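# Place the block on the bench scale's pan

## Task

Move the block so it ends up resting on the bench scale's weighing pan, and it must stay there once the robot lets go.

## Robot and tools

ROBOT. Two arms, left_arm and right_arm, each ending in a two-finger gripper. The fingers point along the gripper's +z axis and close along its y axis. end_effector_position is the spot between the finger pads, about 1 cm short of the tips. Base poses in the scene frame: left_arm at (+0.048, +0.357, +0.046) m, quat_wxyz (+1.000, 0, 0, -0.016); right_arm at (+0.003, -0.249, +0.022) m, quat_wxyz (+1.000, 0, 0, -0.025). A camera stand sits behind the arms.

FRAMES. Scene frame: origin at table-top height, halfway between the nominal bases, +x out over the table, +z up, left_arm on the +y side (arm names do not match image sides). Hand positions, quaternions, velocities and wrist-camera poses are reported in each arm's own base frame. Fixed cameras and the table use the scene frame. Offsets you command run along the axes of that arm's current Hand target. Reported hand poses can be off by a few cm, more at long reach.

ROW FORMAT (used by both execute_actions and move). 14 numbers, each in [-1, 1]: dx, dy, dz, rx, ry, rz, opening for left_arm, then the same seven for right_arm. Always send all 14. The six pose numbers are an offset from the arm's Hand target, not a pose; 1.0 equals 0.6 m of travel or 180 degrees. rx, ry, rz form one rotation vector. The opening is absolute: +1 fully open (0.093 m), -1 closed. To leave an arm alone send six zeros and repeat its current opening; a 0 opening is a real command (half open).

execute_actions(actions, cameras). actions is a list of actions; each action is a table of up to 15 rows, one row per 1/30 s step; a short table repeats its last row up to step 15. Every row in an action counts from the Hand target at that action's start, and each new action starts from the new Hand target, so repeating an offset keeps moving. An empty actions list returns the state plus images from all cameras by default. cameras: list of names, ["all"], or []; an unknown name invalidates the call.

move(target, speed, blend, opening_speed, grip_force, blocking, cameras). target: one 14-number row or a list of up to 15 rows; every row is an offset from the same starting Hand targets, not from the previous row. Straight-line paths, all arms finishing together, capped at 10 s. speed: m/s, 0.002 to 2.9, default 0.25 (turning limited to twice that in rad/s); one value or one per target. blend: corner rounding in m for lists, default 0 (full stop at each point). opening_speed: per second on the -1..+1 scale, at least 0.2. grip_force: newtons per pad, 10 to 50, one value or one per arm; it persists; lower force closes slowly. blocking=false returns after about 0.5 s while motion continues. Paths do not avoid obstacles or the other arm; faster moves lag, stray and hit harder. Avoid paths passing near an arm's own base (elbow can whip round). The result adds a move: line giving the ending (done, off_target, moving, held, fault) and active limits (paced = pose clipped, held = steps withheld). done means at rest within 10 mm and 2 degrees, not that contact is absent.

wait(seconds): 0 to 3600, no new commands; a running move keeps going. stop(): brakes a running move. zoom_image(camera, region): camera is cam_low, cam_left_wrist or cam_right_wrist; region [x0, y0, x1, y1] in pixels of its latest image, at most 504 by 504. finished_scene(scene): give the current scene's number; irreversible; the block must remain on the pan without help.

RESULTS. Hand target is the last commanded pose after clipping; grippers often rest short of it, and the next execute_actions call, even all zeros, requests it again. Check position and tilt after each move and correct. Orientation commands are clipped to within 40 degrees of the measured orientation each step. Joint velocities may read within noise. Tool commands shows present gripper commands. grip_measured is the motor on the opening scale: pads meet near -0.94; an object of width w mm reads about -0.94 + 0.0208*w; readings may be up to 0.02 high. A firm grip on a rigid object needs a command about 0.41 below its width reading; keep sending it to hold; to release, send well above it. Joint positions end with the finger gap in metres. Joint torques follow Joint positions order; entries 1-3 wrap at ±28 N m.

Joint ranges (rad): waist -2.618 to 3.054, shoulder 0 to 3.142, elbow 0 to 3.142 (straight at 2.901), wrist pitch and yaw -1.571 to 1.571, wrist roll -2.094 to 2.094.

CAMERAS. cam_low (fixed, 672x504), cam_left_wrist and cam_right_wrist (672x504, on the hands; poses update in results and can lag while moving). Calibration may be slightly off.

AVOID. Letting the block fall or leaving it off the table (fails), dropping it from height or releasing it while moving, fast impacts with fixed or heavy things, arms pressing or closing on each other, strain on wrist camera cables, and blocked arms pushing on (send a target back past the gripper to relieve). Holding loads, stretched poses or unreachable targets heat motors: MOTOR HOT at 75 °C, at 90 °C that arm folds and idles for the rest of the scene. Time keeps running while you think. Loose objects may occasionally get nudged.

Each tool is called in YAML: its name, and indented under it one key for each argument.

## Session

execute_actions:
  actions: []

Scene clock: 0.00 s.
left_arm: end_effector_position=(+0.2450, -0.1662, +0.1074) grip_measured=+1.000 end_effector_quat_wxyz=(+0.428, -0.026, +0.831, -0.355) | right_arm: end_effector_position=(+0.2292, +0.0896, +0.1242) grip_measured=+1.000 end_effector_quat_wxyz=(+0.474, +0.203, +0.820, +0.248)
Joint positions: left_arm=[-0.526 0.857 0.152 0.311 0.124 -0.671 0.093] | right_arm=[0.581 0.421 0.213 -0.258 0.307 0.877 0.093]
Joint velocities: within noise
Joint torques (N m): no reading
Heat: left arm: 33 °C; right arm: 34 °C.
Hand target: left_arm +0.2482, -0.1680, +0.1166; +0.438, -0.024, +0.823, -0.360 | right_arm +0.2309, +0.0907, +0.1319; +0.479, +0.204, +0.815, +0.255
Tool commands: left_gripper/opening=+1.0 right_gripper/opening=+1.0

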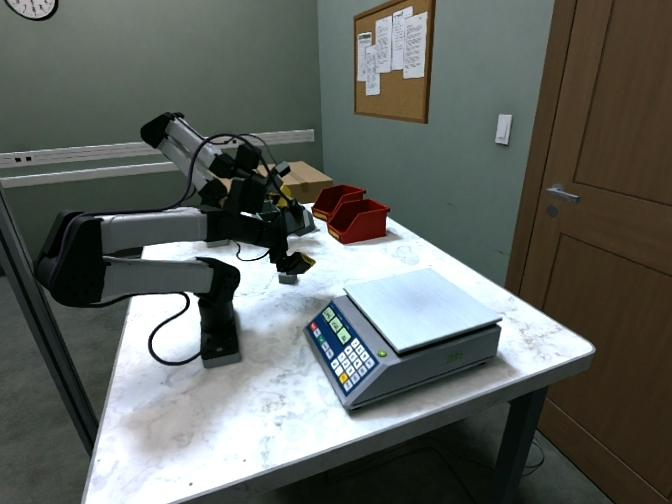

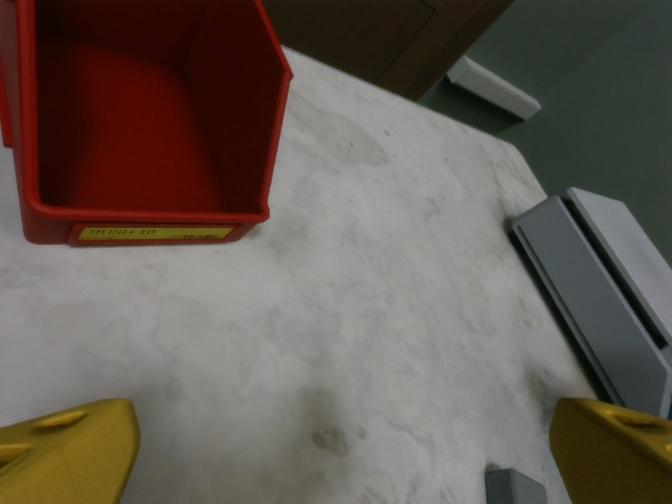

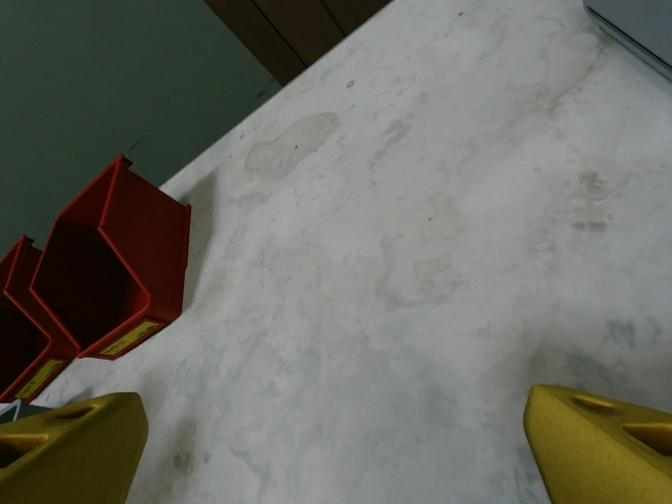

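zoom_image:
  camera: "cam_low"
  region: [230, 210, 350, 300]

zoom_image:
  camera: "cam_left_wrist"
  region: [450, 400, 600, 504]

Scaled by 4.200 from the camera's image (finer frame: 960x720).

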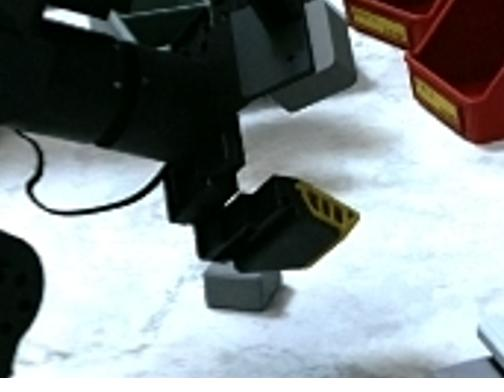

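Scaled by 3.360 from the camera's image (finer frame: 960x720).

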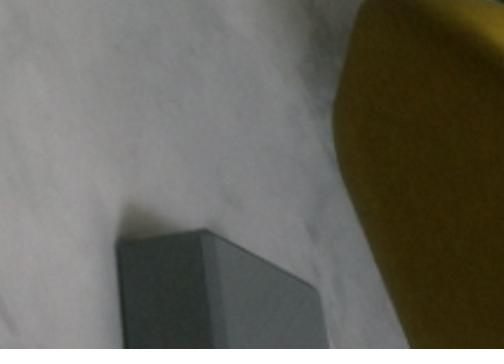

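move:
  target: [0,0,0,0,0,0,1,0.0545,0.0853,-0.0763,0.0144,0.3045,-0.3244,1]
  cameras: ["cam_low","cam_right_wrist"]
  speed: 0.4

Scene clock: 38.73 s.
left_arm: end_effector_position=(+0.2450, -0.1662, +0.1074) grip_measured=+1.000 end_effector_quat_wxyz=(+0.428, -0.026, +0.831, -0.355) | right_arm: end_effector_position=(+0.1754, +0.1363, +0.1499) grip_measured=+1.000 end_effector_quat_wxyz=(+0.112, -0.321, +0.939, +0.044)
Joint positions: left_arm=[-0.526 0.857 0.152 0.311 0.124 -0.671 0.093] | right_arm=[0.652 1.157 1.036 -1.209 -0.012 -0.005 0.093]
Joint torques (N m): left_arm=[-0.12 -1.83 9.99 2.55 0 0] | right_arm=[0.62 -1.33 9.62 0.82 0.15 -0.17]
Heat: left arm: 40 °C; right arm: 39 °C.
Hand target: left_arm +0.2482, -0.1680, +0.1166; +0.438, -0.024, +0.823, -0.360 | right_arm +0.1800, +0.1398, +0.1598; +0.123, -0.328, +0.936, +0.043
Off the commanded pose: left_arm 0.010 m, 2 deg | right_arm 0.011 m, 2 deg.
move: off_target (right_arm)
cam_right_wrist: T_world_to_cam=[[0.59411, -0.80429, -0.01254, 0.00719], [-0.79181, -0.5875, 0.16697, 0.23814], [-0.14166, -0.08927, -0.98588, 0.2715]] pos_world=[0.22275, 0.16992, 0.228]

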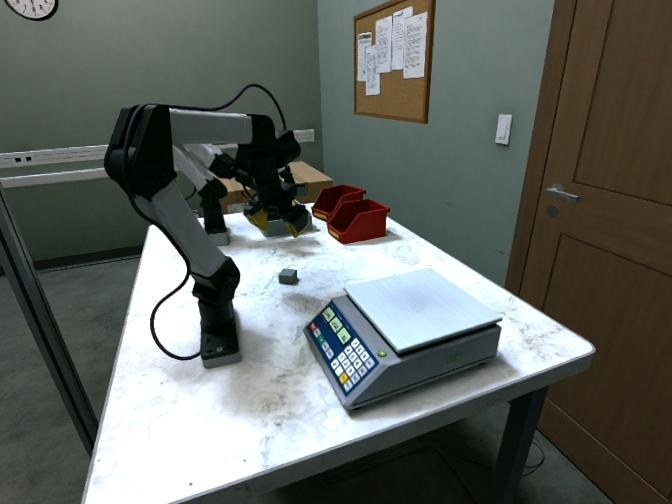

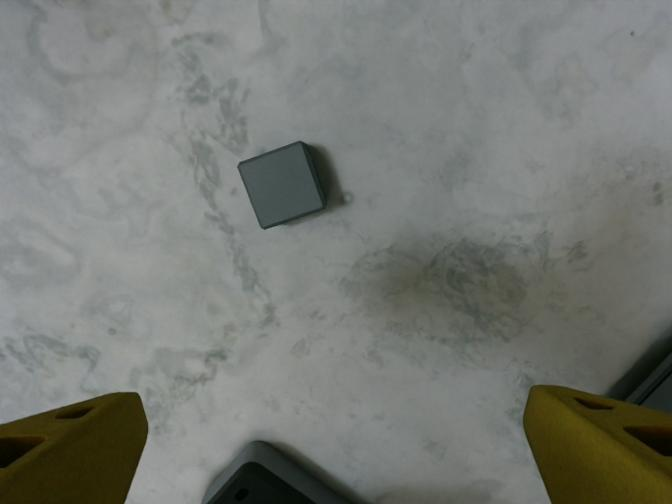

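move:
  target: [0,0,0,0,0,0,1,-0.0613,0.0492,0.1632,-0.0212,0.0384,-0.1041,1]
  cameras: ["cam_right_wrist"]

Scene clock: 62.40 s.
left_arm: end_effector_position=(+0.2450, -0.1662, +0.1074) grip_measured=+1.000 end_effector_quat_wxyz=(+0.428, -0.026, +0.831, -0.355) | right_arm: end_effector_position=(+0.2056, +0.1907, +0.0711) grip_measured=+1.000 end_effector_quat_wxyz=(+0.049, -0.474, +0.879, +0.020)
Joint positions: left_arm=[-0.526 0.857 0.152 0.311 0.124 -0.671 0.093] | right_arm=[0.739 1.538 1.036 -0.964 -0.015 -0.249 0.093]
Joint torques (N m): left_arm=[-0.1 -1.68 9.98 2.55 0 -0.01] | right_arm=[0.59 -4.25 7.46 0.83 -0.12 -0.15]
Heat: left arm: 42 °C; right arm: 41 °C.
Hand target: left_arm +0.2482, -0.1680, +0.1166; +0.438, -0.024, +0.823, -0.360 | right_arm +0.2092, +0.2008, +0.0747; +0.061, -0.482, +0.874, +0.034
Off the commanded pose: left_arm 0.010 m, 2 deg | right_arm 0.011 m, 2 deg.
move: off_target (right_arm)
cam_right_wrist: T_world_to_cam=[[0.8221, -0.5692, 0.01241, -0.06154], [-0.54642, -0.78271, 0.29797, 0.28461], [-0.15989, -0.25174, -0.95449, 0.23542]] pos_world=[0.24375, 0.24701, 0.14067]

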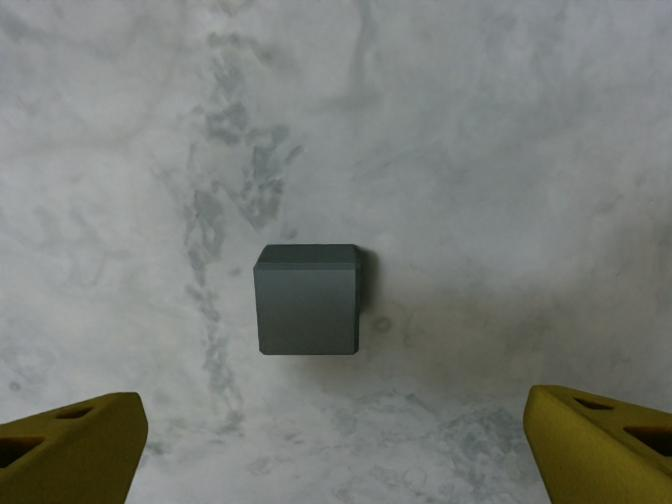

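move:
  target:
    - [0,0,0,0,0,0,1,0.0163,0.0177,0.1238,0,0,0,1]
    - [0,0,0,0,0,0,1,0.0163,0.0177,0.1238,0,0,0,-0.55]
  speed: 0.15
  opening_speed: 1.5
  cameras: ["cam_low","cam_right_wrist"]

Scene clock: 74.93 s.
left_arm: end_effector_position=(+0.2450, -0.1662, +0.1074) grip_measured=+1.000 end_effector_quat_wxyz=(+0.428, -0.026, +0.831, -0.355) | right_arm: end_effector_position=(+0.2034, +0.2038, +0.0038) grip_measured=-0.316 end_effector_quat_wxyz=(+0.062, -0.484, +0.873, +0.025)
Joint positions: left_arm=[-0.526 0.857 0.152 0.311 0.124 -0.671 0.093] | right_arm=[0.778 1.651 0.857 -0.644 -0.015 -0.234 0.03]
Joint torques (N m): left_arm=[-0.01 -1.66 10.14 2.54 0.01 -0.01] | right_arm=[0.62 -4.42 4.67 0.92 -0.09 0.11]
Heat: left arm: 43 °C; right arm: 40 °C.
Hand target: left_arm +0.2482, -0.1680, +0.1166; +0.438, -0.024, +0.823, -0.360 | right_arm +0.2004, +0.2070, -0.0002; +0.061, -0.482, +0.874, +0.034
Off the commanded pose: left_arm 0.010 m, 2 deg | right_arm 0.006 m, 1 deg.
move: done
cam_right_wrist: T_world_to_cam=[[0.8351, -0.54984, 0.01684, -0.058], [-0.53314, -0.80143, 0.27105, 0.31492], [-0.13554, -0.23533, -0.96242, 0.16594]] pos_world=[0.23883, 0.25955, 0.07532]

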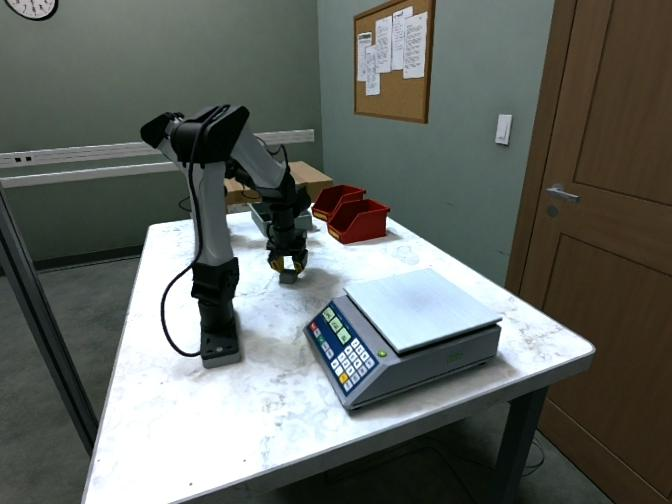

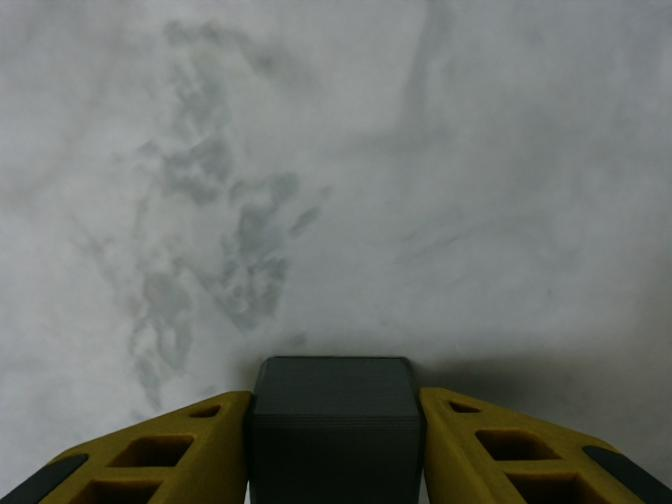

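move:
  target:
    - [0,0,0,0,0,0,1,-0.044,0,-0.3145,0,0,0,-0.55]
    - [0,0,0,0,0,0,1,0.291,-0.4748,-0.3958,0.0885,-0.0325,0.4344,-0.55]
  speed: [0.25,0.4]
  blend: [0.08,0]
  cameras: ["cam_low","cam_right_wrist"]

Scene clock: 86.33 s.
left_arm: end_effector_position=(+0.2450, -0.1662, +0.1074) grip_measured=+1.000 end_effector_quat_wxyz=(+0.428, -0.026, +0.831, -0.355) | right_arm: end_effector_position=(+0.3235, -0.1132, +0.2012) grip_measured=-0.300 end_effector_quat_wxyz=(+0.111, +0.182, +0.977, -0.015)
Joint positions: left_arm=[-0.526 0.857 0.152 0.311 0.124 -0.671 0.093] | right_arm=[-0.339 1.663 1.667 -1.352 -0.004 0.03 0.031]
Joint torques (N m): left_arm=[-0.13 -1.77 10.07 2.56 0.02 -0.03] | right_arm=[-0.01 -5.15 9.4 0.96 0.23 0.09]
Heat: left arm: 44 °C; right arm: 40 °C.
Hand target: left_arm +0.2482, -0.1680, +0.1166; +0.438, -0.024, +0.823, -0.360 | right_arm +0.3315, -0.1191, +0.2106; +0.128, +0.189, +0.973, -0.025
Off the commanded pose: left_arm 0.010 m, 2 deg | right_arm 0.014 m, 3 deg.
move: off_target (right_arm)
cam_right_wrist: T_world_to_cam=[[-0.38037, -0.92476, -0.01219, 0.02065], [-0.90992, 0.37184, 0.18378, 0.34363], [-0.16541, 0.081, -0.98289, 0.3471]] pos_world=[0.37795, -0.13679, 0.27826]

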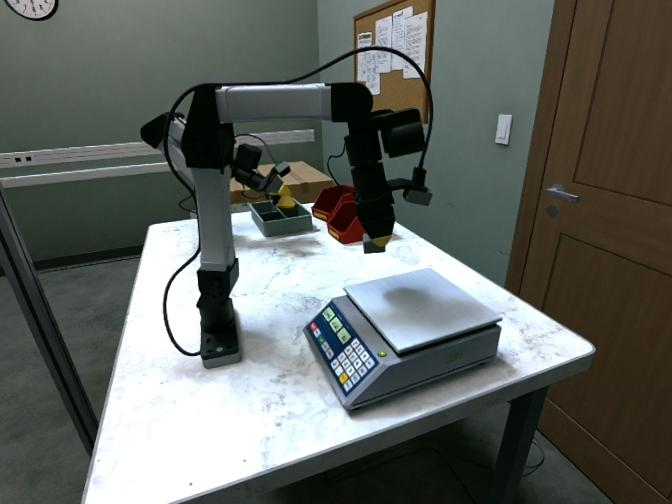

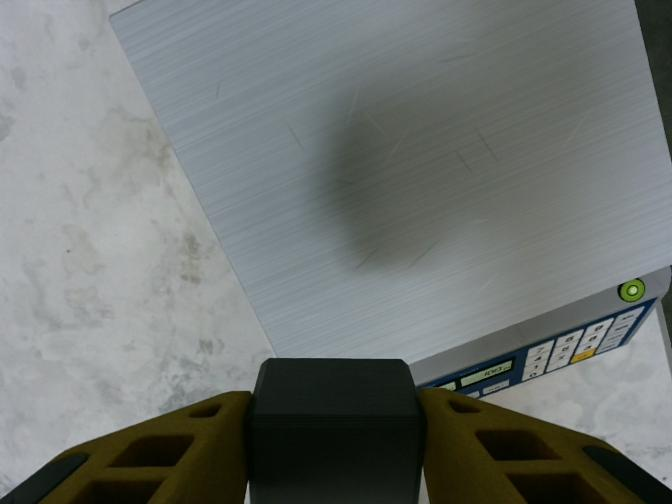

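move:
  target: [0,0,0,0,0,0,1,-0.0798,-0.077,0.1778,0,0.03,0,-0.55]
  speed: 0.2
  cameras: ["cam_low"]

zoom_image:
  camera: "cam_low"
  region: [320, 180, 520, 380]

Scene clock: 99.60 s.
left_arm: end_effector_position=(+0.2450, -0.1662, +0.1074) grip_measured=+1.000 end_effector_quat_wxyz=(+0.428, -0.026, +0.831, -0.355) | right_arm: end_effector_position=(+0.3711, -0.1838, +0.1115) grip_measured=-0.300 end_effector_quat_wxyz=(+0.059, +0.195, +0.979, -0.014)
Joint positions: left_arm=[-0.526 0.857 0.152 0.311 0.124 -0.671 0.093] | right_arm=[-0.461 2.011 1.77 -1.209 -0.004 -0.069 0.031]
Joint torques (N m): left_arm=[-0.01 -1.76 10 2.54 0.02 -0.01] | right_arm=[-0.29 -8.02 9.29 0.83 -0.01 -0.18]
Heat: left arm: 45 °C; right arm: 43 °C.
Hand target: left_arm +0.2482, -0.1680, +0.1166; +0.438, -0.024, +0.823, -0.360 | right_arm +0.3827, -0.1897, +0.1200; +0.082, +0.190, +0.978, -0.016
Off the commanded pose: left_arm 0.010 m, 2 deg | right_arm 0.015 m, 3 deg.
move: off_target (right_arm)

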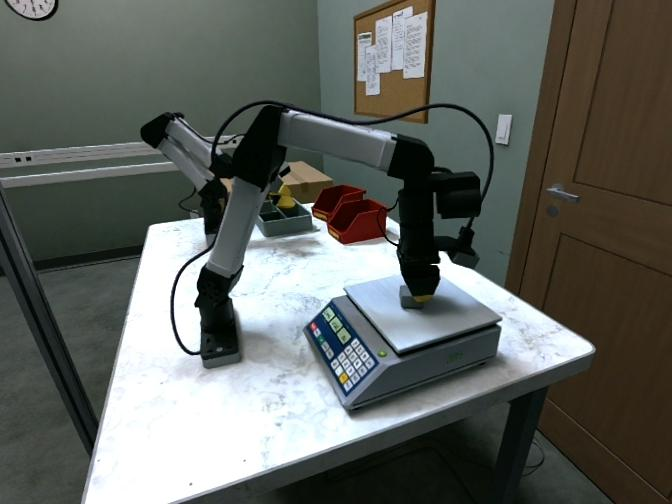

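Scaled by 2.520 from the camera's image (finer frame: 960x720).

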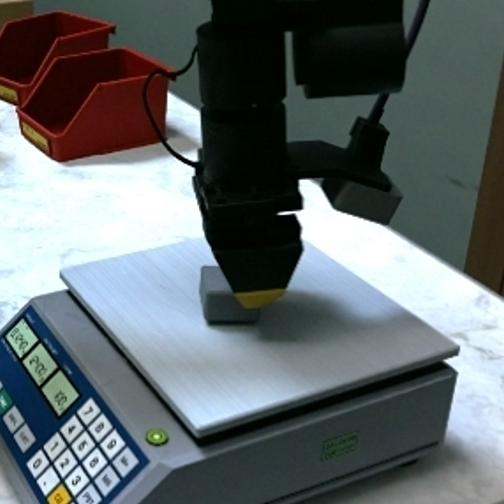

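move:
  target: [0,0,0,0,0,0,1,0,0,0.02,0,0,0,-0.55]
  speed: 0.04
  cameras: ["cam_low","cam_right_wrist"]

zoom_image:
  camera: "cam_low"
  region: [370, 260, 470, 350]

Scene clock: 103.70 s.
left_arm: end_effector_position=(+0.2450, -0.1662, +0.1074) grip_measured=+1.000 end_effector_quat_wxyz=(+0.428, -0.026, +0.831, -0.355) | right_arm: end_effector_position=(+0.3796, -0.1880, +0.1104) grip_measured=-0.300 end_effector_quat_wxyz=(+0.075, +0.194, +0.978, -0.018)
Joint positions: left_arm=[-0.526 0.857 0.152 0.311 0.124 -0.671 0.093] | right_arm=[-0.461 2.017 1.77 -1.169 -0.004 -0.069 0.031]
Joint torques (N m): left_arm=[-0.02 -1.72 10.06 2.57 0.01 -0.01] | right_arm=[-0.25 -7.88 6.67 0.96 -0.01 -0.17]
Heat: left arm: 45 °C; right arm: 44 °C.
Hand target: left_arm +0.2482, -0.1680, +0.1166; +0.438, -0.024, +0.823, -0.360 | right_arm +0.3845, -0.1904, +0.1083; +0.082, +0.190, +0.978, -0.016
Off the commanded pose: left_arm 0.010 m, 2 deg | right_arm 0.006 m, 1 deg.
move: done
cam_right_wrist: T_world_to_cam=[[-0.40395, -0.91476, 0.00664, -0.0195], [-0.88481, 0.39254, 0.25103, 0.42611], [-0.23224, 0.09553, -0.96796, 0.29959]] pos_world=[0.43873, -0.21373, 0.18315]

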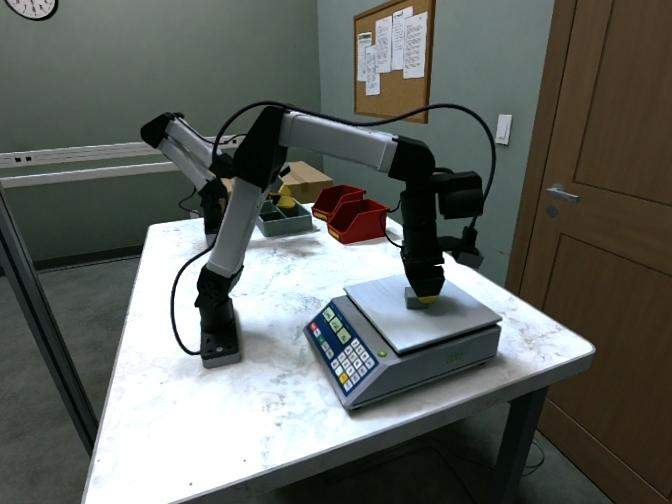

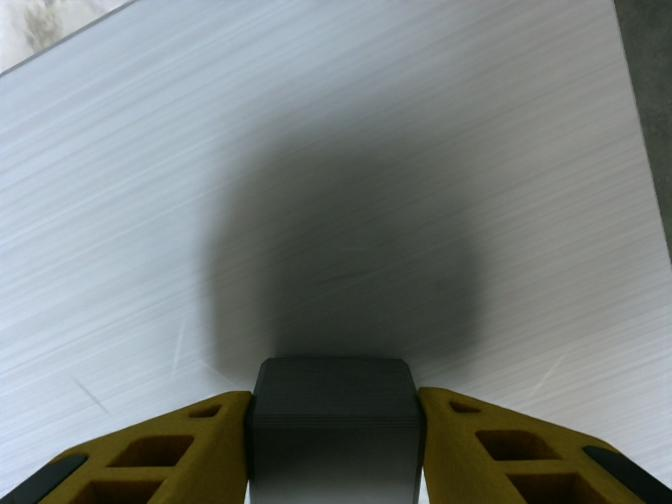

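Scaled by 5.040 from the camera's image (finer frame: 960x720).

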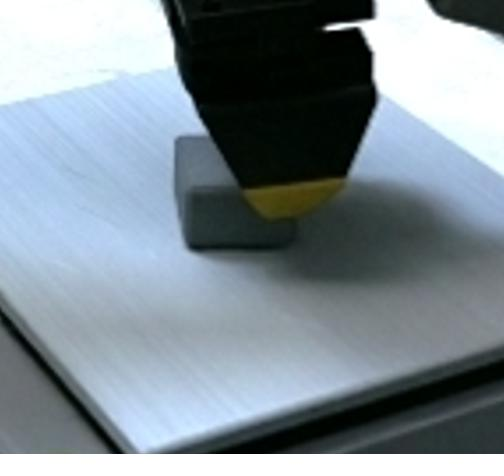

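move:
  target: [0,0,0,0,0,0,1,0,0,0.02,0,0,0,-0.55]
  speed: 0.04
  cameras: ["cam_low","cam_right_wrist"]

zoom_image:
  camera: "cam_low"
  region: [370, 260, 470, 350]

Scene clock: 107.47 s.
left_arm: end_effector_position=(+0.2450, -0.1662, +0.1074) grip_measured=+1.000 end_effector_quat_wxyz=(+0.428, -0.026, +0.831, -0.355) | right_arm: end_effector_position=(+0.3840, -0.1902, +0.1089) grip_measured=-0.300 end_effector_quat_wxyz=(+0.084, +0.194, +0.977, -0.021)
Joint positions: left_arm=[-0.526 0.857 0.152 0.311 0.124 -0.671 0.093] | right_arm=[-0.461 2.02 1.765 -1.144 -0.004 -0.069 0.031]
Joint torques (N m): left_arm=[-0.09 -1.74 10.03 2.56 0 -0.03] | right_arm=[-0.23 -7.35 4.36 1.15 -0.01 -0.16]
Heat: left arm: 45 °C; right arm: 43 °C.
Hand target: left_arm +0.2482, -0.1680, +0.1166; +0.438, -0.024, +0.823, -0.360 | right_arm +0.3864, -0.1912, +0.0964; +0.082, +0.190, +0.978, -0.016
Off the commanded pose: left_arm 0.010 m, 2 deg | right_arm 0.013 m, 1 deg.
move: off_target (right_arm)
cam_right_wrist: T_world_to_cam=[[-0.40407, -0.9147, 0.00745, -0.01975], [-0.8887, 0.39449, 0.23364, 0.43498], [-0.21665, 0.08779, -0.97229, 0.29237]] pos_world=[0.44192, -0.21533, 0.18279]

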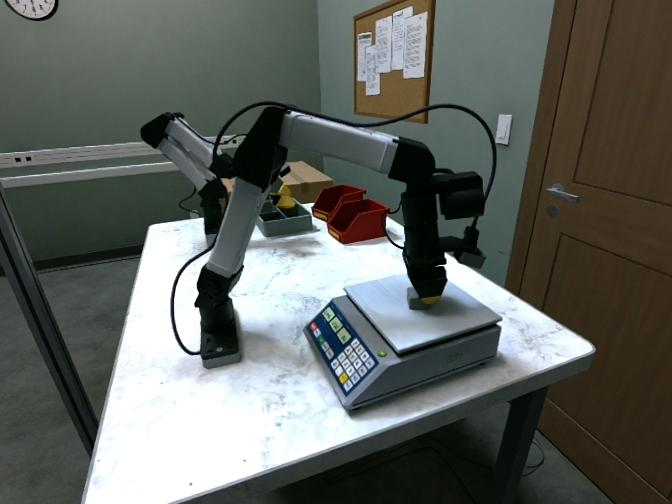

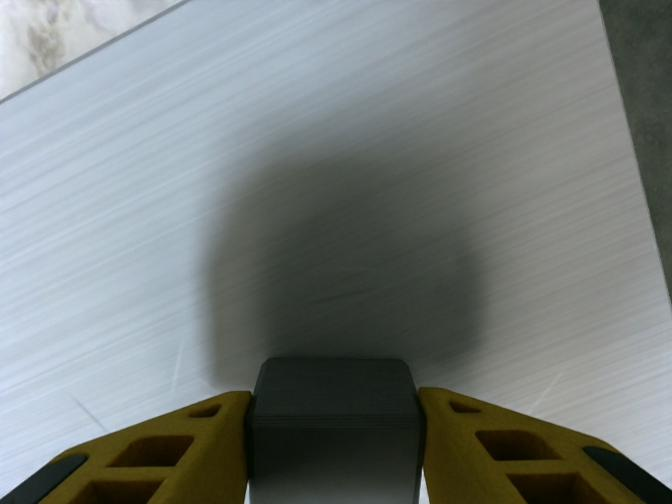

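Scaled by 5.040 from the camera's image (finer frame: 960x720).

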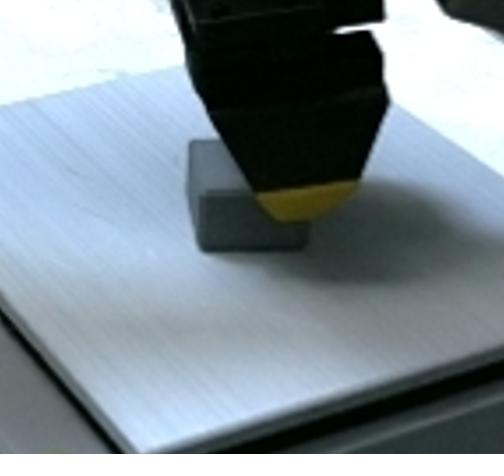

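move:
  target: [0,0,0,0,0,0,1,0,0,0.015,0,0,0,-0.55]
  speed: 0.04
  cameras: ["cam_low"]

zoom_image:
  camera: "cam_low"
  region: [370, 260, 470, 350]

Scene clock: 111.83 s.
left_arm: end_effector_position=(+0.2450, -0.1662, +0.1074) grip_measured=+1.000 end_effector_quat_wxyz=(+0.428, -0.026, +0.831, -0.355) | right_arm: end_effector_position=(+0.3843, -0.1903, +0.1074) grip_measured=-0.300 end_effector_quat_wxyz=(+0.084, +0.194, +0.977, -0.021)
Joint positions: left_arm=[-0.526 0.857 0.152 0.311 0.124 -0.671 0.093] | right_arm=[-0.461 2.02 1.759 -1.136 -0.004 -0.069 0.031]
Joint torques (N m): left_arm=[-0.03 -1.76 10.1 2.56 0.03 -0.03] | right_arm=[-0.18 -6.67 2.91 1.43 -0.01 -0.16]
Heat: left arm: 46 °C; right arm: 42 °C.
Hand target: left_arm +0.2482, -0.1680, +0.1166; +0.438, -0.024, +0.823, -0.360 | right_arm +0.3878, -0.1917, +0.0876; +0.082, +0.190, +0.978, -0.016
Off the commanded pose: left_arm 0.010 m, 2 deg | right_arm 0.020 m, 1 deg.
move: off_target (right_arm)

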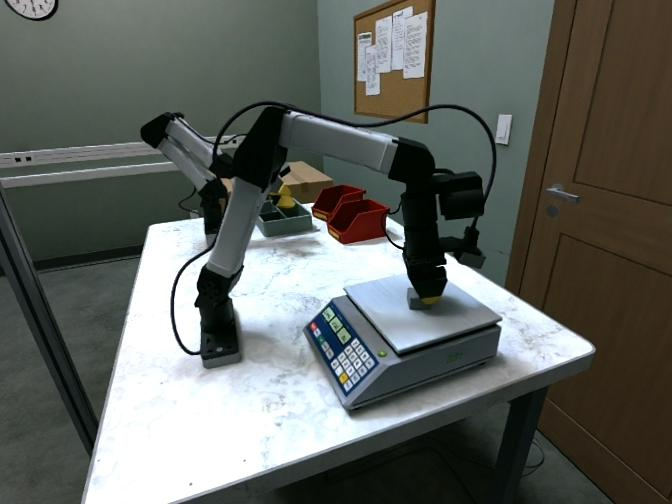

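Scaled by 5.040 from the camera's image (finer frame: 960x720).

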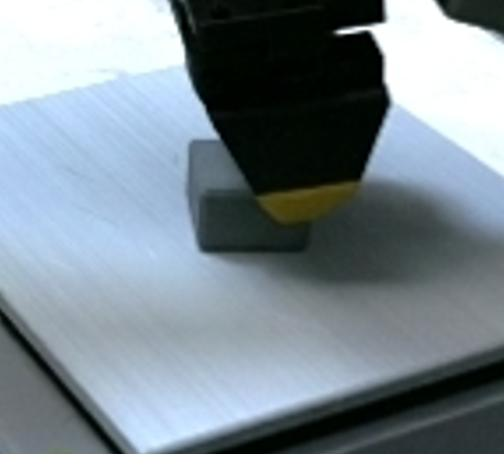

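move:
  target:
    - [0,0,0,0,0,0,1,0,0,-0.015,0,0,0,-0.55]
    - [0,0,0,0,0,0,1,0,0,-0.015,0,0,0,0.6]
    - [0,0,0,0,0,0,1,0,0,-0.24,0,0,0,0.6]
  speed: [0.05,0.05,0.15]
  opening_speed: 0.8
  cameras: ["cam_low","cam_right_wrist"]

Scene clock: 121.30 s.
left_arm: end_effector_position=(+0.2450, -0.1662, +0.1074) grip_measured=+1.000 end_effector_quat_wxyz=(+0.428, -0.026, +0.831, -0.355) | right_arm: end_effector_position=(+0.3679, -0.1822, +0.2097) grip_measured=+0.598 end_effector_quat_wxyz=(+0.085, +0.193, +0.977, -0.021)
Joint positions: left_arm=[-0.526 0.857 0.152 0.311 0.124 -0.671 0.093] | right_arm=[-0.461 2.024 2.18 -1.552 -0.004 -0.072 0.074]
Joint torques (N m): left_arm=[0.01 -1.76 9.99 2.57 0.02 -0.02] | right_arm=[-0.65 -10.96 8.2 0.59 -0.01 -0.18]
Heat: left arm: 46 °C; right arm: 41 °C.
Hand target: left_arm +0.2482, -0.1680, +0.1166; +0.438, -0.024, +0.823, -0.360 | right_arm +0.3655, -0.1827, +0.2295; +0.083, +0.190, +0.978, -0.016
Off the commanded pose: left_arm 0.010 m, 2 deg | right_arm 0.020 m, 1 deg.
joint sent to its limit (right arm) — joint 4 (wrist pitch), lower limit. The joint targets are off in orientation, not in position.
move: off_target (right_arm); target 2's new opening was sent with right_arm's hand 0.011 m and 1 deg from that target
cam_right_wrist: T_world_to_cam=[[-0.40134, -0.91589, 0.00812, -0.02105], [-0.89047, 0.39225, 0.23067, 0.39484], [-0.21445, 0.08535, -0.973, 0.3851]] pos_world=[0.42573, -0.20702, 0.28379]

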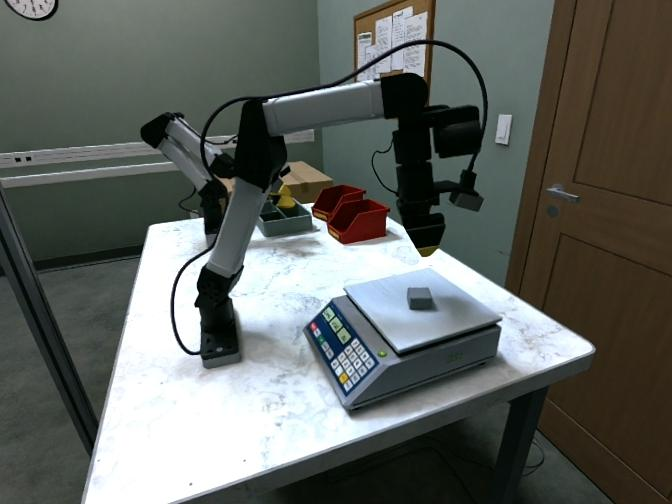

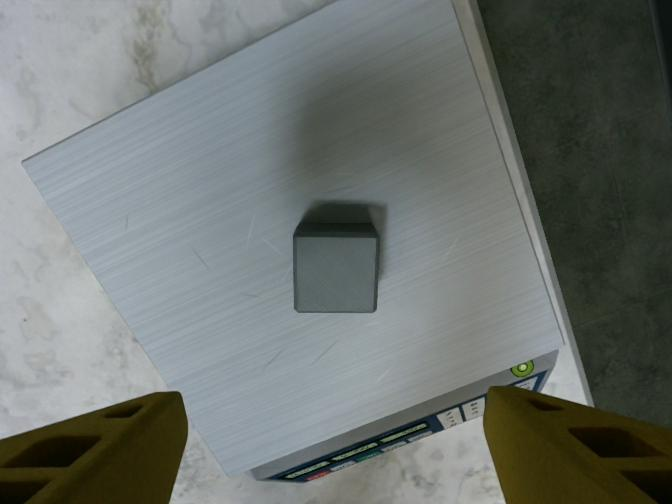

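Placed.

finished_scene:
  scene: 1

The scene is finished: the task was done.


## Next scene

The same job, from a new start.

execute_actions:
  actions: []

Scene clock: 0.00 s.
left_arm: end_effector_position=(+0.2582, +0.0060, +0.1837) grip_measured=+1.000 end_effector_quat_wxyz=(+0.519, -0.149, +0.841, +0.037) | right_arm: end_effector_position=(+0.2336, -0.0194, +0.2170) grip_measured=+1.000 end_effector_quat_wxyz=(+0.562, -0.030, +0.826, -0.038)
Joint positions: left_arm=[-0.264 0.61 0.505 -0.43 -0.45 -0.355 0.093] | right_arm=[-0.185 0.384 0.523 -0.517 -0.143 -0.161 0.093]
Joint velocities: within noise
Joint torques (N m): no reading
Heat: left arm: 31 °C; right arm: 32 °C.
Hand target: left_arm +0.2599, +0.0057, +0.1909; +0.527, -0.151, +0.836, +0.034 | right_arm +0.2345, -0.0196, +0.2249; +0.570, -0.031, +0.820, -0.040
Tool commands: left_gripper/opening=+1.0 right_gripper/opening=+1.0
camera_calibration:
cam_left_wrist: T_world_to_cam=[[0.28487, -0.95491, 0.08362, -0.0811], [-0.74679, -0.27578, -0.60518, 0.343], [0.60096, 0.10995, -0.79168, 0.07512]] pos_world=[0.23411, 0.00889, 0.27383]
cam_right_wrist: T_world_to_cam=[[-0.0055, -0.997, 0.07722, -0.03504], [-0.70569, -0.05084, -0.7067, 0.36145], [0.7085, -0.05838, -0.70329, 0.07262]] pos_world=[0.20343, -0.01232, 0.30921]

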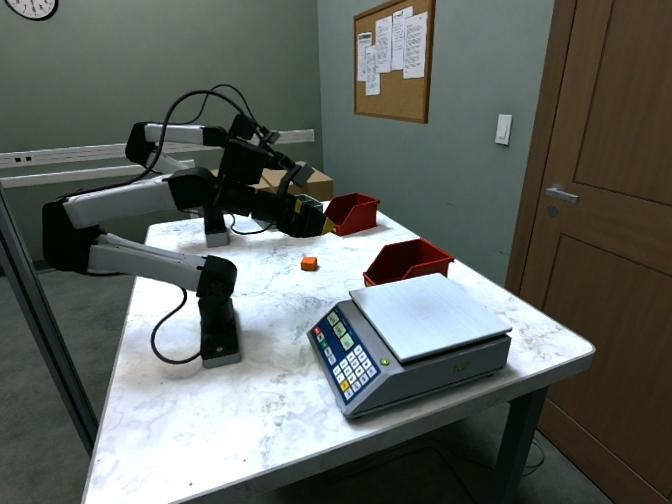

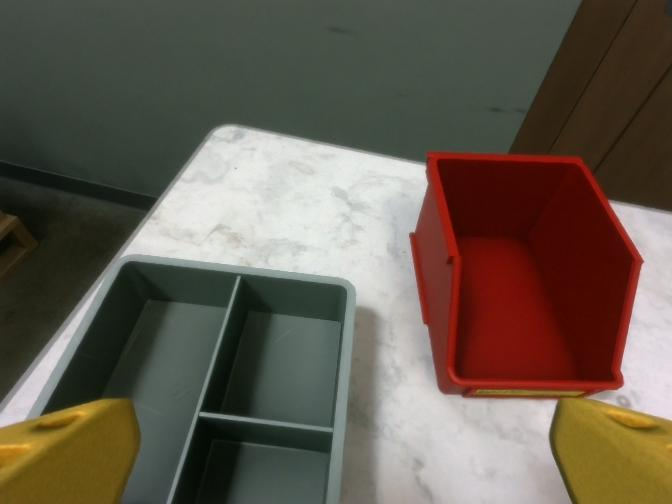

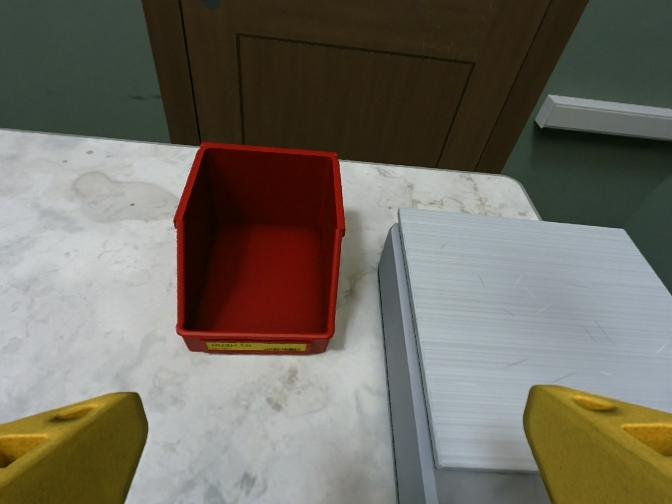

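move:
  target: [0,0,0,0,0,0,1,0.0505,0.4397,0.0488,-0.1922,0.2756,-0.1643,1]
  speed: 0.4
  cameras: ["cam_low","cam_right_wrist"]

Scene clock: 14.67 s.
left_arm: end_effector_position=(+0.2582, +0.0060, +0.1837) grip_measured=+1.000 end_effector_quat_wxyz=(+0.519, -0.149, +0.841, +0.037) | right_arm: end_effector_position=(+0.2480, +0.2306, +0.1505) grip_measured=+1.000 end_effector_quat_wxyz=(+0.114, -0.364, +0.924, +0.036)
Joint positions: left_arm=[-0.264 0.61 0.505 -0.43 -0.45 -0.355 0.093] | right_arm=[0.759 1.606 1.4 -1.126 0.019 0.006 0.093]
Joint torques (N m): left_arm=[-0.06 -0.29 10.26 2.4 -0.17 -0.07] | right_arm=[0.43 -4.9 9.89 0.75 -0.1 -0.19]
Heat: left arm: 34 °C; right arm: 37 °C.
Hand target: left_arm +0.2599, +0.0057, +0.1909; +0.527, -0.151, +0.836, +0.034 | right_arm +0.2502, +0.2391, +0.1601; +0.121, -0.371, +0.919, +0.049
Off the commanded pose: left_arm 0.007 m, 1 deg | right_arm 0.013 m, 2 deg.
move: off_target (right_arm)
cam_right_wrist: T_world_to_cam=[[0.66293, -0.74853, 0.0153, 0.00569], [-0.73966, -0.65164, 0.16813, 0.35264], [-0.11588, -0.12277, -0.98565, 0.29209]] pos_world=[0.29091, 0.26991, 0.22852]

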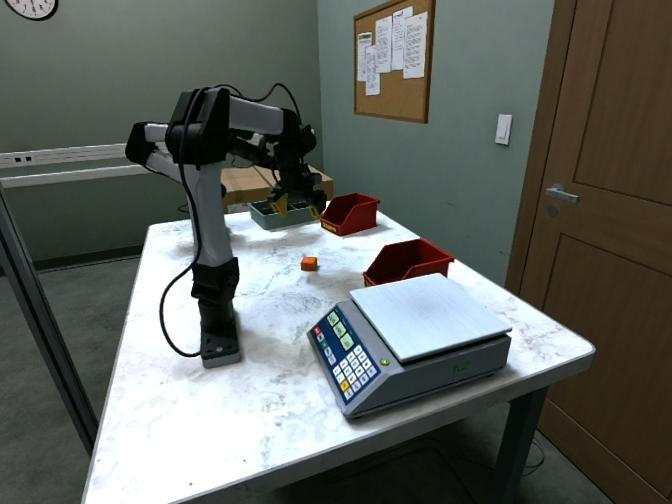

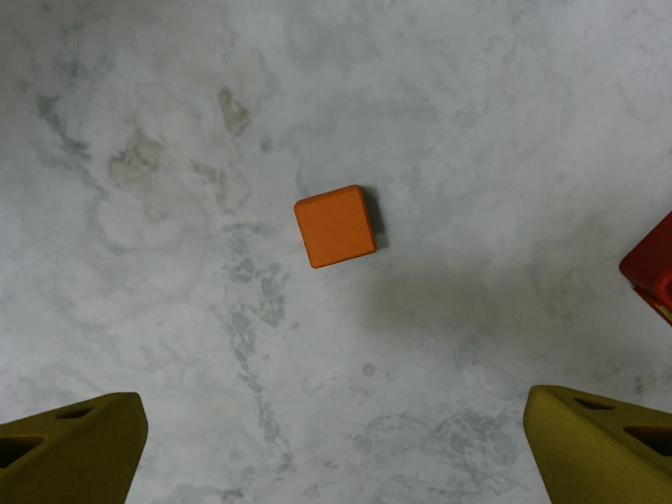

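move:
  target:
    - [0,0,0,0,0,0,1,-0.0073,-0.0053,0.1743,-0.0178,0.0387,-0.0874,1]
    - [0,0,0,0,0,0,1,0.0212,-0.0077,0.2717,-0.0178,0.0387,-0.0874,1]
    - [0,0,0,0,0,0,1,0.0212,-0.0077,0.2717,-0.0178,0.0387,-0.0874,-0.55]
  speed: [0.25,0.12,0.12]
  blend: [0.02,0,0]
  opening_speed: 1.5
  cameras: ["cam_low","cam_right_wrist"]

Scene clock: 28.43 s.
left_arm: end_effector_position=(+0.2582, +0.0060, +0.1837) grip_measured=+1.000 end_effector_quat_wxyz=(+0.519, -0.149, +0.841, +0.037) | right_arm: end_effector_position=(+0.2753, +0.2555, +0.0031) grip_measured=-0.257 end_effector_quat_wxyz=(+0.061, -0.497, +0.866, +0.025)
Joint positions: left_arm=[-0.264 0.61 0.505 -0.43 -0.45 -0.355 0.093] | right_arm=[0.738 1.957 1.246 -0.73 -0.022 -0.302 0.033]
Joint torques (N m): left_arm=[-0.03 -0.38 10.17 2.38 -0.17 -0.08] | right_arm=[-0.57 -7.16 5.08 0.85 -0.14 -0.18]
Heat: left arm: 37 °C; right arm: 39 °C.
Hand target: left_arm +0.2599, +0.0057, +0.1909; +0.527, -0.151, +0.836, +0.034 | right_arm +0.2750, +0.2567, -0.0007; +0.061, -0.499, +0.864, +0.035
Off the commanded pose: left_arm 0.007 m, 1 deg | right_arm 0.004 m, 1 deg.
move: done
cam_right_wrist: T_world_to_cam=[[0.85061, -0.52547, 0.0185, -0.10022], [-0.5097, -0.81541, 0.27442, 0.39193], [-0.12911, -0.24286, -0.96143, 0.18724]] pos_world=[0.3092, 0.3124, 0.07432]

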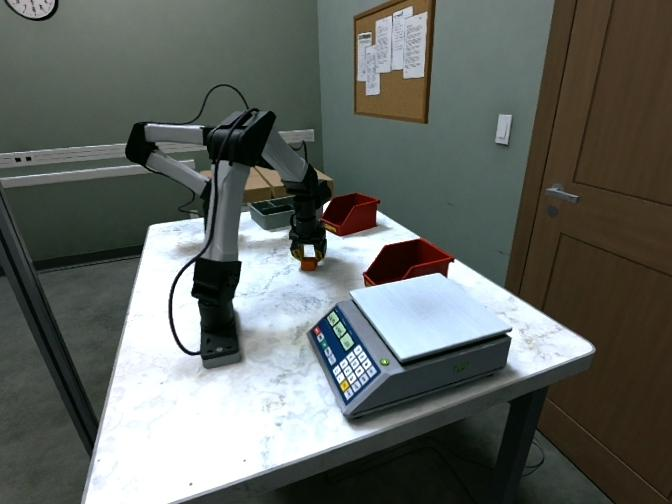

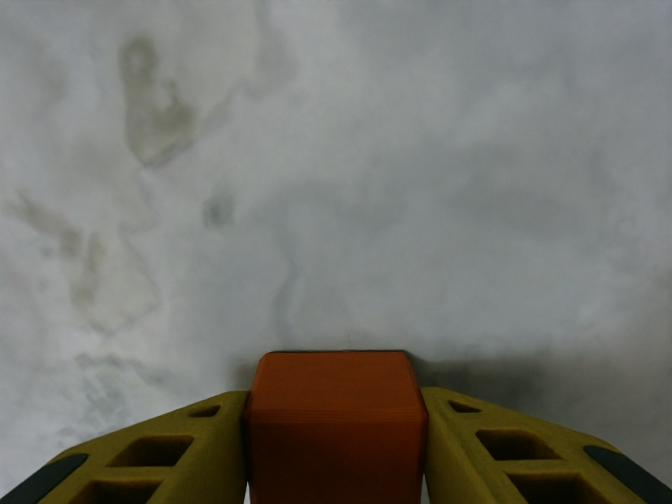

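move:
  target:
    - [0,0,0,0,0,0,1,-0.0467,0,-0.33,0,0,0,-0.55]
    - [0,0,0,0,0,0,1,0.5165,-0.5257,-0.4455,0.0766,-0.0084,0.4829,-0.55]
    - [0,0,0,0,0,0,1,0.5412,-0.5552,-0.3007,0.0766,-0.0084,0.4829,-0.55]
  speed: [0.25,0.35,0.15]
  blend: [0.06,0.04,0]
  cameras: ["cam_low","cam_right_wrist"]

zoom_image:
  camera: "cam_low"
  region: [330, 230, 530, 380]

Scene clock: 47.03 s.
left_arm: end_effector_position=(+0.2582, +0.0060, +0.1837) grip_measured=+1.000 end_effector_quat_wxyz=(+0.519, -0.149, +0.841, +0.037) | right_arm: end_effector_position=(+0.3911, -0.2053, +0.1343) grip_measured=-0.257 end_effector_quat_wxyz=(+0.082, +0.232, +0.969, -0.014)
Joint positions: left_arm=[-0.264 0.61 0.505 -0.43 -0.45 -0.355 0.093] | right_arm=[-0.489 2.092 1.975 -1.288 -0.014 -0.017 0.033]
Joint torques (N m): left_arm=[-0.09 -0.32 10.19 2.41 -0.17 -0.07] | right_arm=[-0.42 -9.55 5.33 0.95 0.2 0.1]
Heat: left arm: 39 °C; right arm: 38 °C.
Hand target: left_arm +0.2599, +0.0057, +0.1909; +0.527, -0.151, +0.836, +0.034 | right_arm +0.3904, -0.2101, +0.1328; +0.084, +0.241, +0.967, -0.021
Off the commanded pose: left_arm 0.007 m, 1 deg | right_arm 0.005 m, 1 deg.
move: done
cam_right_wrist: T_world_to_cam=[[-0.4729, -0.88105, -0.01077, 0.0054], [-0.85642, 0.45674, 0.24071, 0.44053], [-0.20716, 0.12305, -0.97054, 0.32326]] pos_world=[0.44679, -0.23623, 0.20776]

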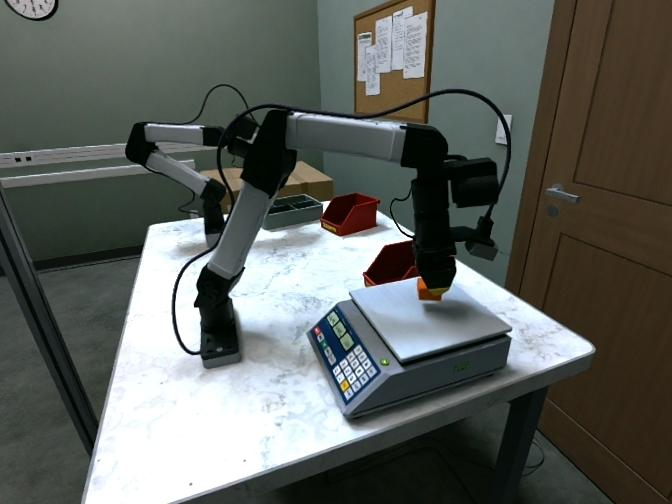

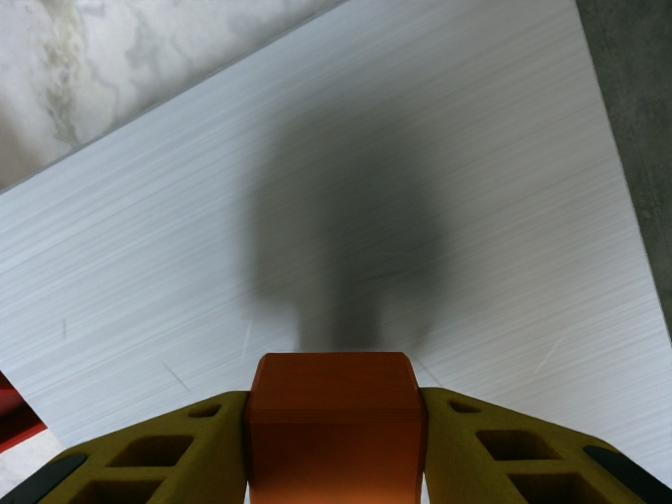

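Scaled by 2.520 from the camera's image (finer frame: 960x720).

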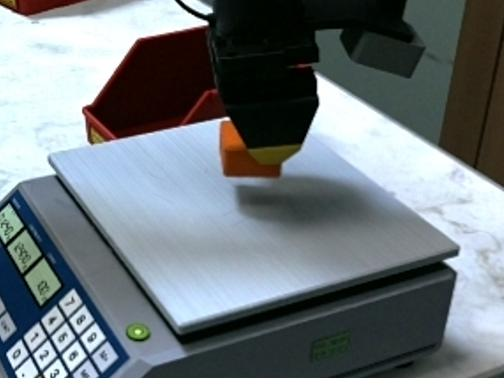

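move:
  target: [0,0,0,0,0,0,1,0.0215,-0.0063,0.0538,0,0,0,-0.55]
  speed: 0.05
  cameras: ["cam_low"]

zoom_image:
  camera: "cam_low"
  region: [380, 250, 480, 340]

Scene clock: 52.67 s.
left_arm: end_effector_position=(+0.2582, +0.0060, +0.1837) grip_measured=+1.000 end_effector_quat_wxyz=(+0.519, -0.149, +0.841, +0.037) | right_arm: end_effector_position=(+0.3836, -0.2034, +0.1075) grip_measured=-0.257 end_effector_quat_wxyz=(+0.082, +0.234, +0.969, -0.015)
Joint positions: left_arm=[-0.264 0.61 0.505 -0.43 -0.45 -0.355 0.093] | right_arm=[-0.493 2.051 1.806 -1.16 -0.013 -0.017 0.033]
Joint torques (N m): left_arm=[-0.06 -0.32 10.32 2.41 -0.17 -0.06] | right_arm=[-0.9 -8.77 3.64 1.2 0.19 -0.01]
Heat: left arm: 40 °C; right arm: 38 °C.
Hand target: left_arm +0.2599, +0.0057, +0.1909; +0.527, -0.151, +0.836, +0.034 | right_arm +0.3823, -0.2101, +0.0987; +0.084, +0.241, +0.967, -0.021
Off the commanded pose: left_arm 0.007 m, 1 deg | right_arm 0.011 m, 1 deg.
move: off_target (right_arm)

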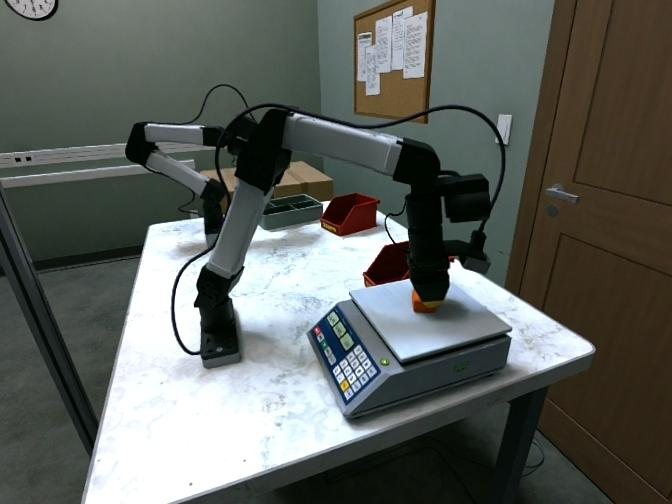

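Scaled by 5.040 from the camera's image (finer frame: 960x720).

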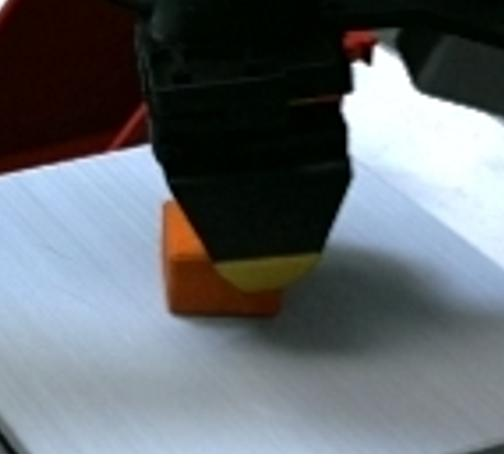

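move:
  target:
    - [0,0,0,0,0,0,1,0,0,-0.005,0,0,0,0.6]
    - [0,0,0,0,0,0,1,0,0,-0.2,0,0,0,0.6]
  speed: [0.05,0.15]
  opening_speed: 0.8
  cameras: ["cam_low"]

Scene clock: 59.03 s.
left_arm: end_effector_position=(+0.2582, +0.0060, +0.1837) grip_measured=+1.000 end_effector_quat_wxyz=(+0.519, -0.149, +0.841, +0.037) | right_arm: end_effector_position=(+0.3661, -0.1962, +0.2041) grip_measured=+0.598 end_effector_quat_wxyz=(+0.082, +0.236, +0.968, -0.015)
Joint positions: left_arm=[-0.264 0.61 0.505 -0.43 -0.45 -0.355 0.093] | right_arm=[-0.497 2.051 2.199 -1.553 -0.013 -0.017 0.074]
Joint torques (N m): left_arm=[-0.06 -0.42 10.22 2.45 -0.16 -0.09] | right_arm=[-0.51 -9.66 8.16 0.62 0.19 -0.02]
Heat: left arm: 40 °C; right arm: 39 °C.
Hand target: left_arm +0.2599, +0.0057, +0.1909; +0.527, -0.151, +0.836, +0.034 | right_arm +0.3640, -0.2003, +0.2169; +0.084, +0.241, +0.967, -0.022
Off the commanded pose: left_arm 0.007 m, 1 deg | right_arm 0.014 m, 1 deg.
joint sent to its limit (right arm) — joint 4 (wrist pitch), lower limit. The joint targets still meet the commanded pose.
move: off_target (right_arm)

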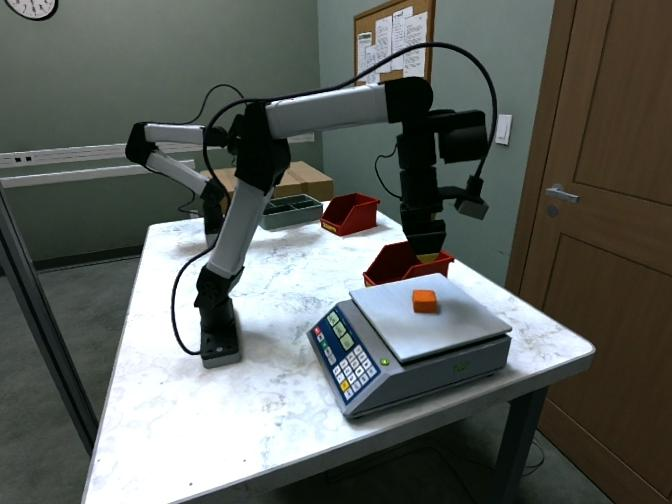

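finished_scene:
  scene: 2

The scene is finished: the task was done.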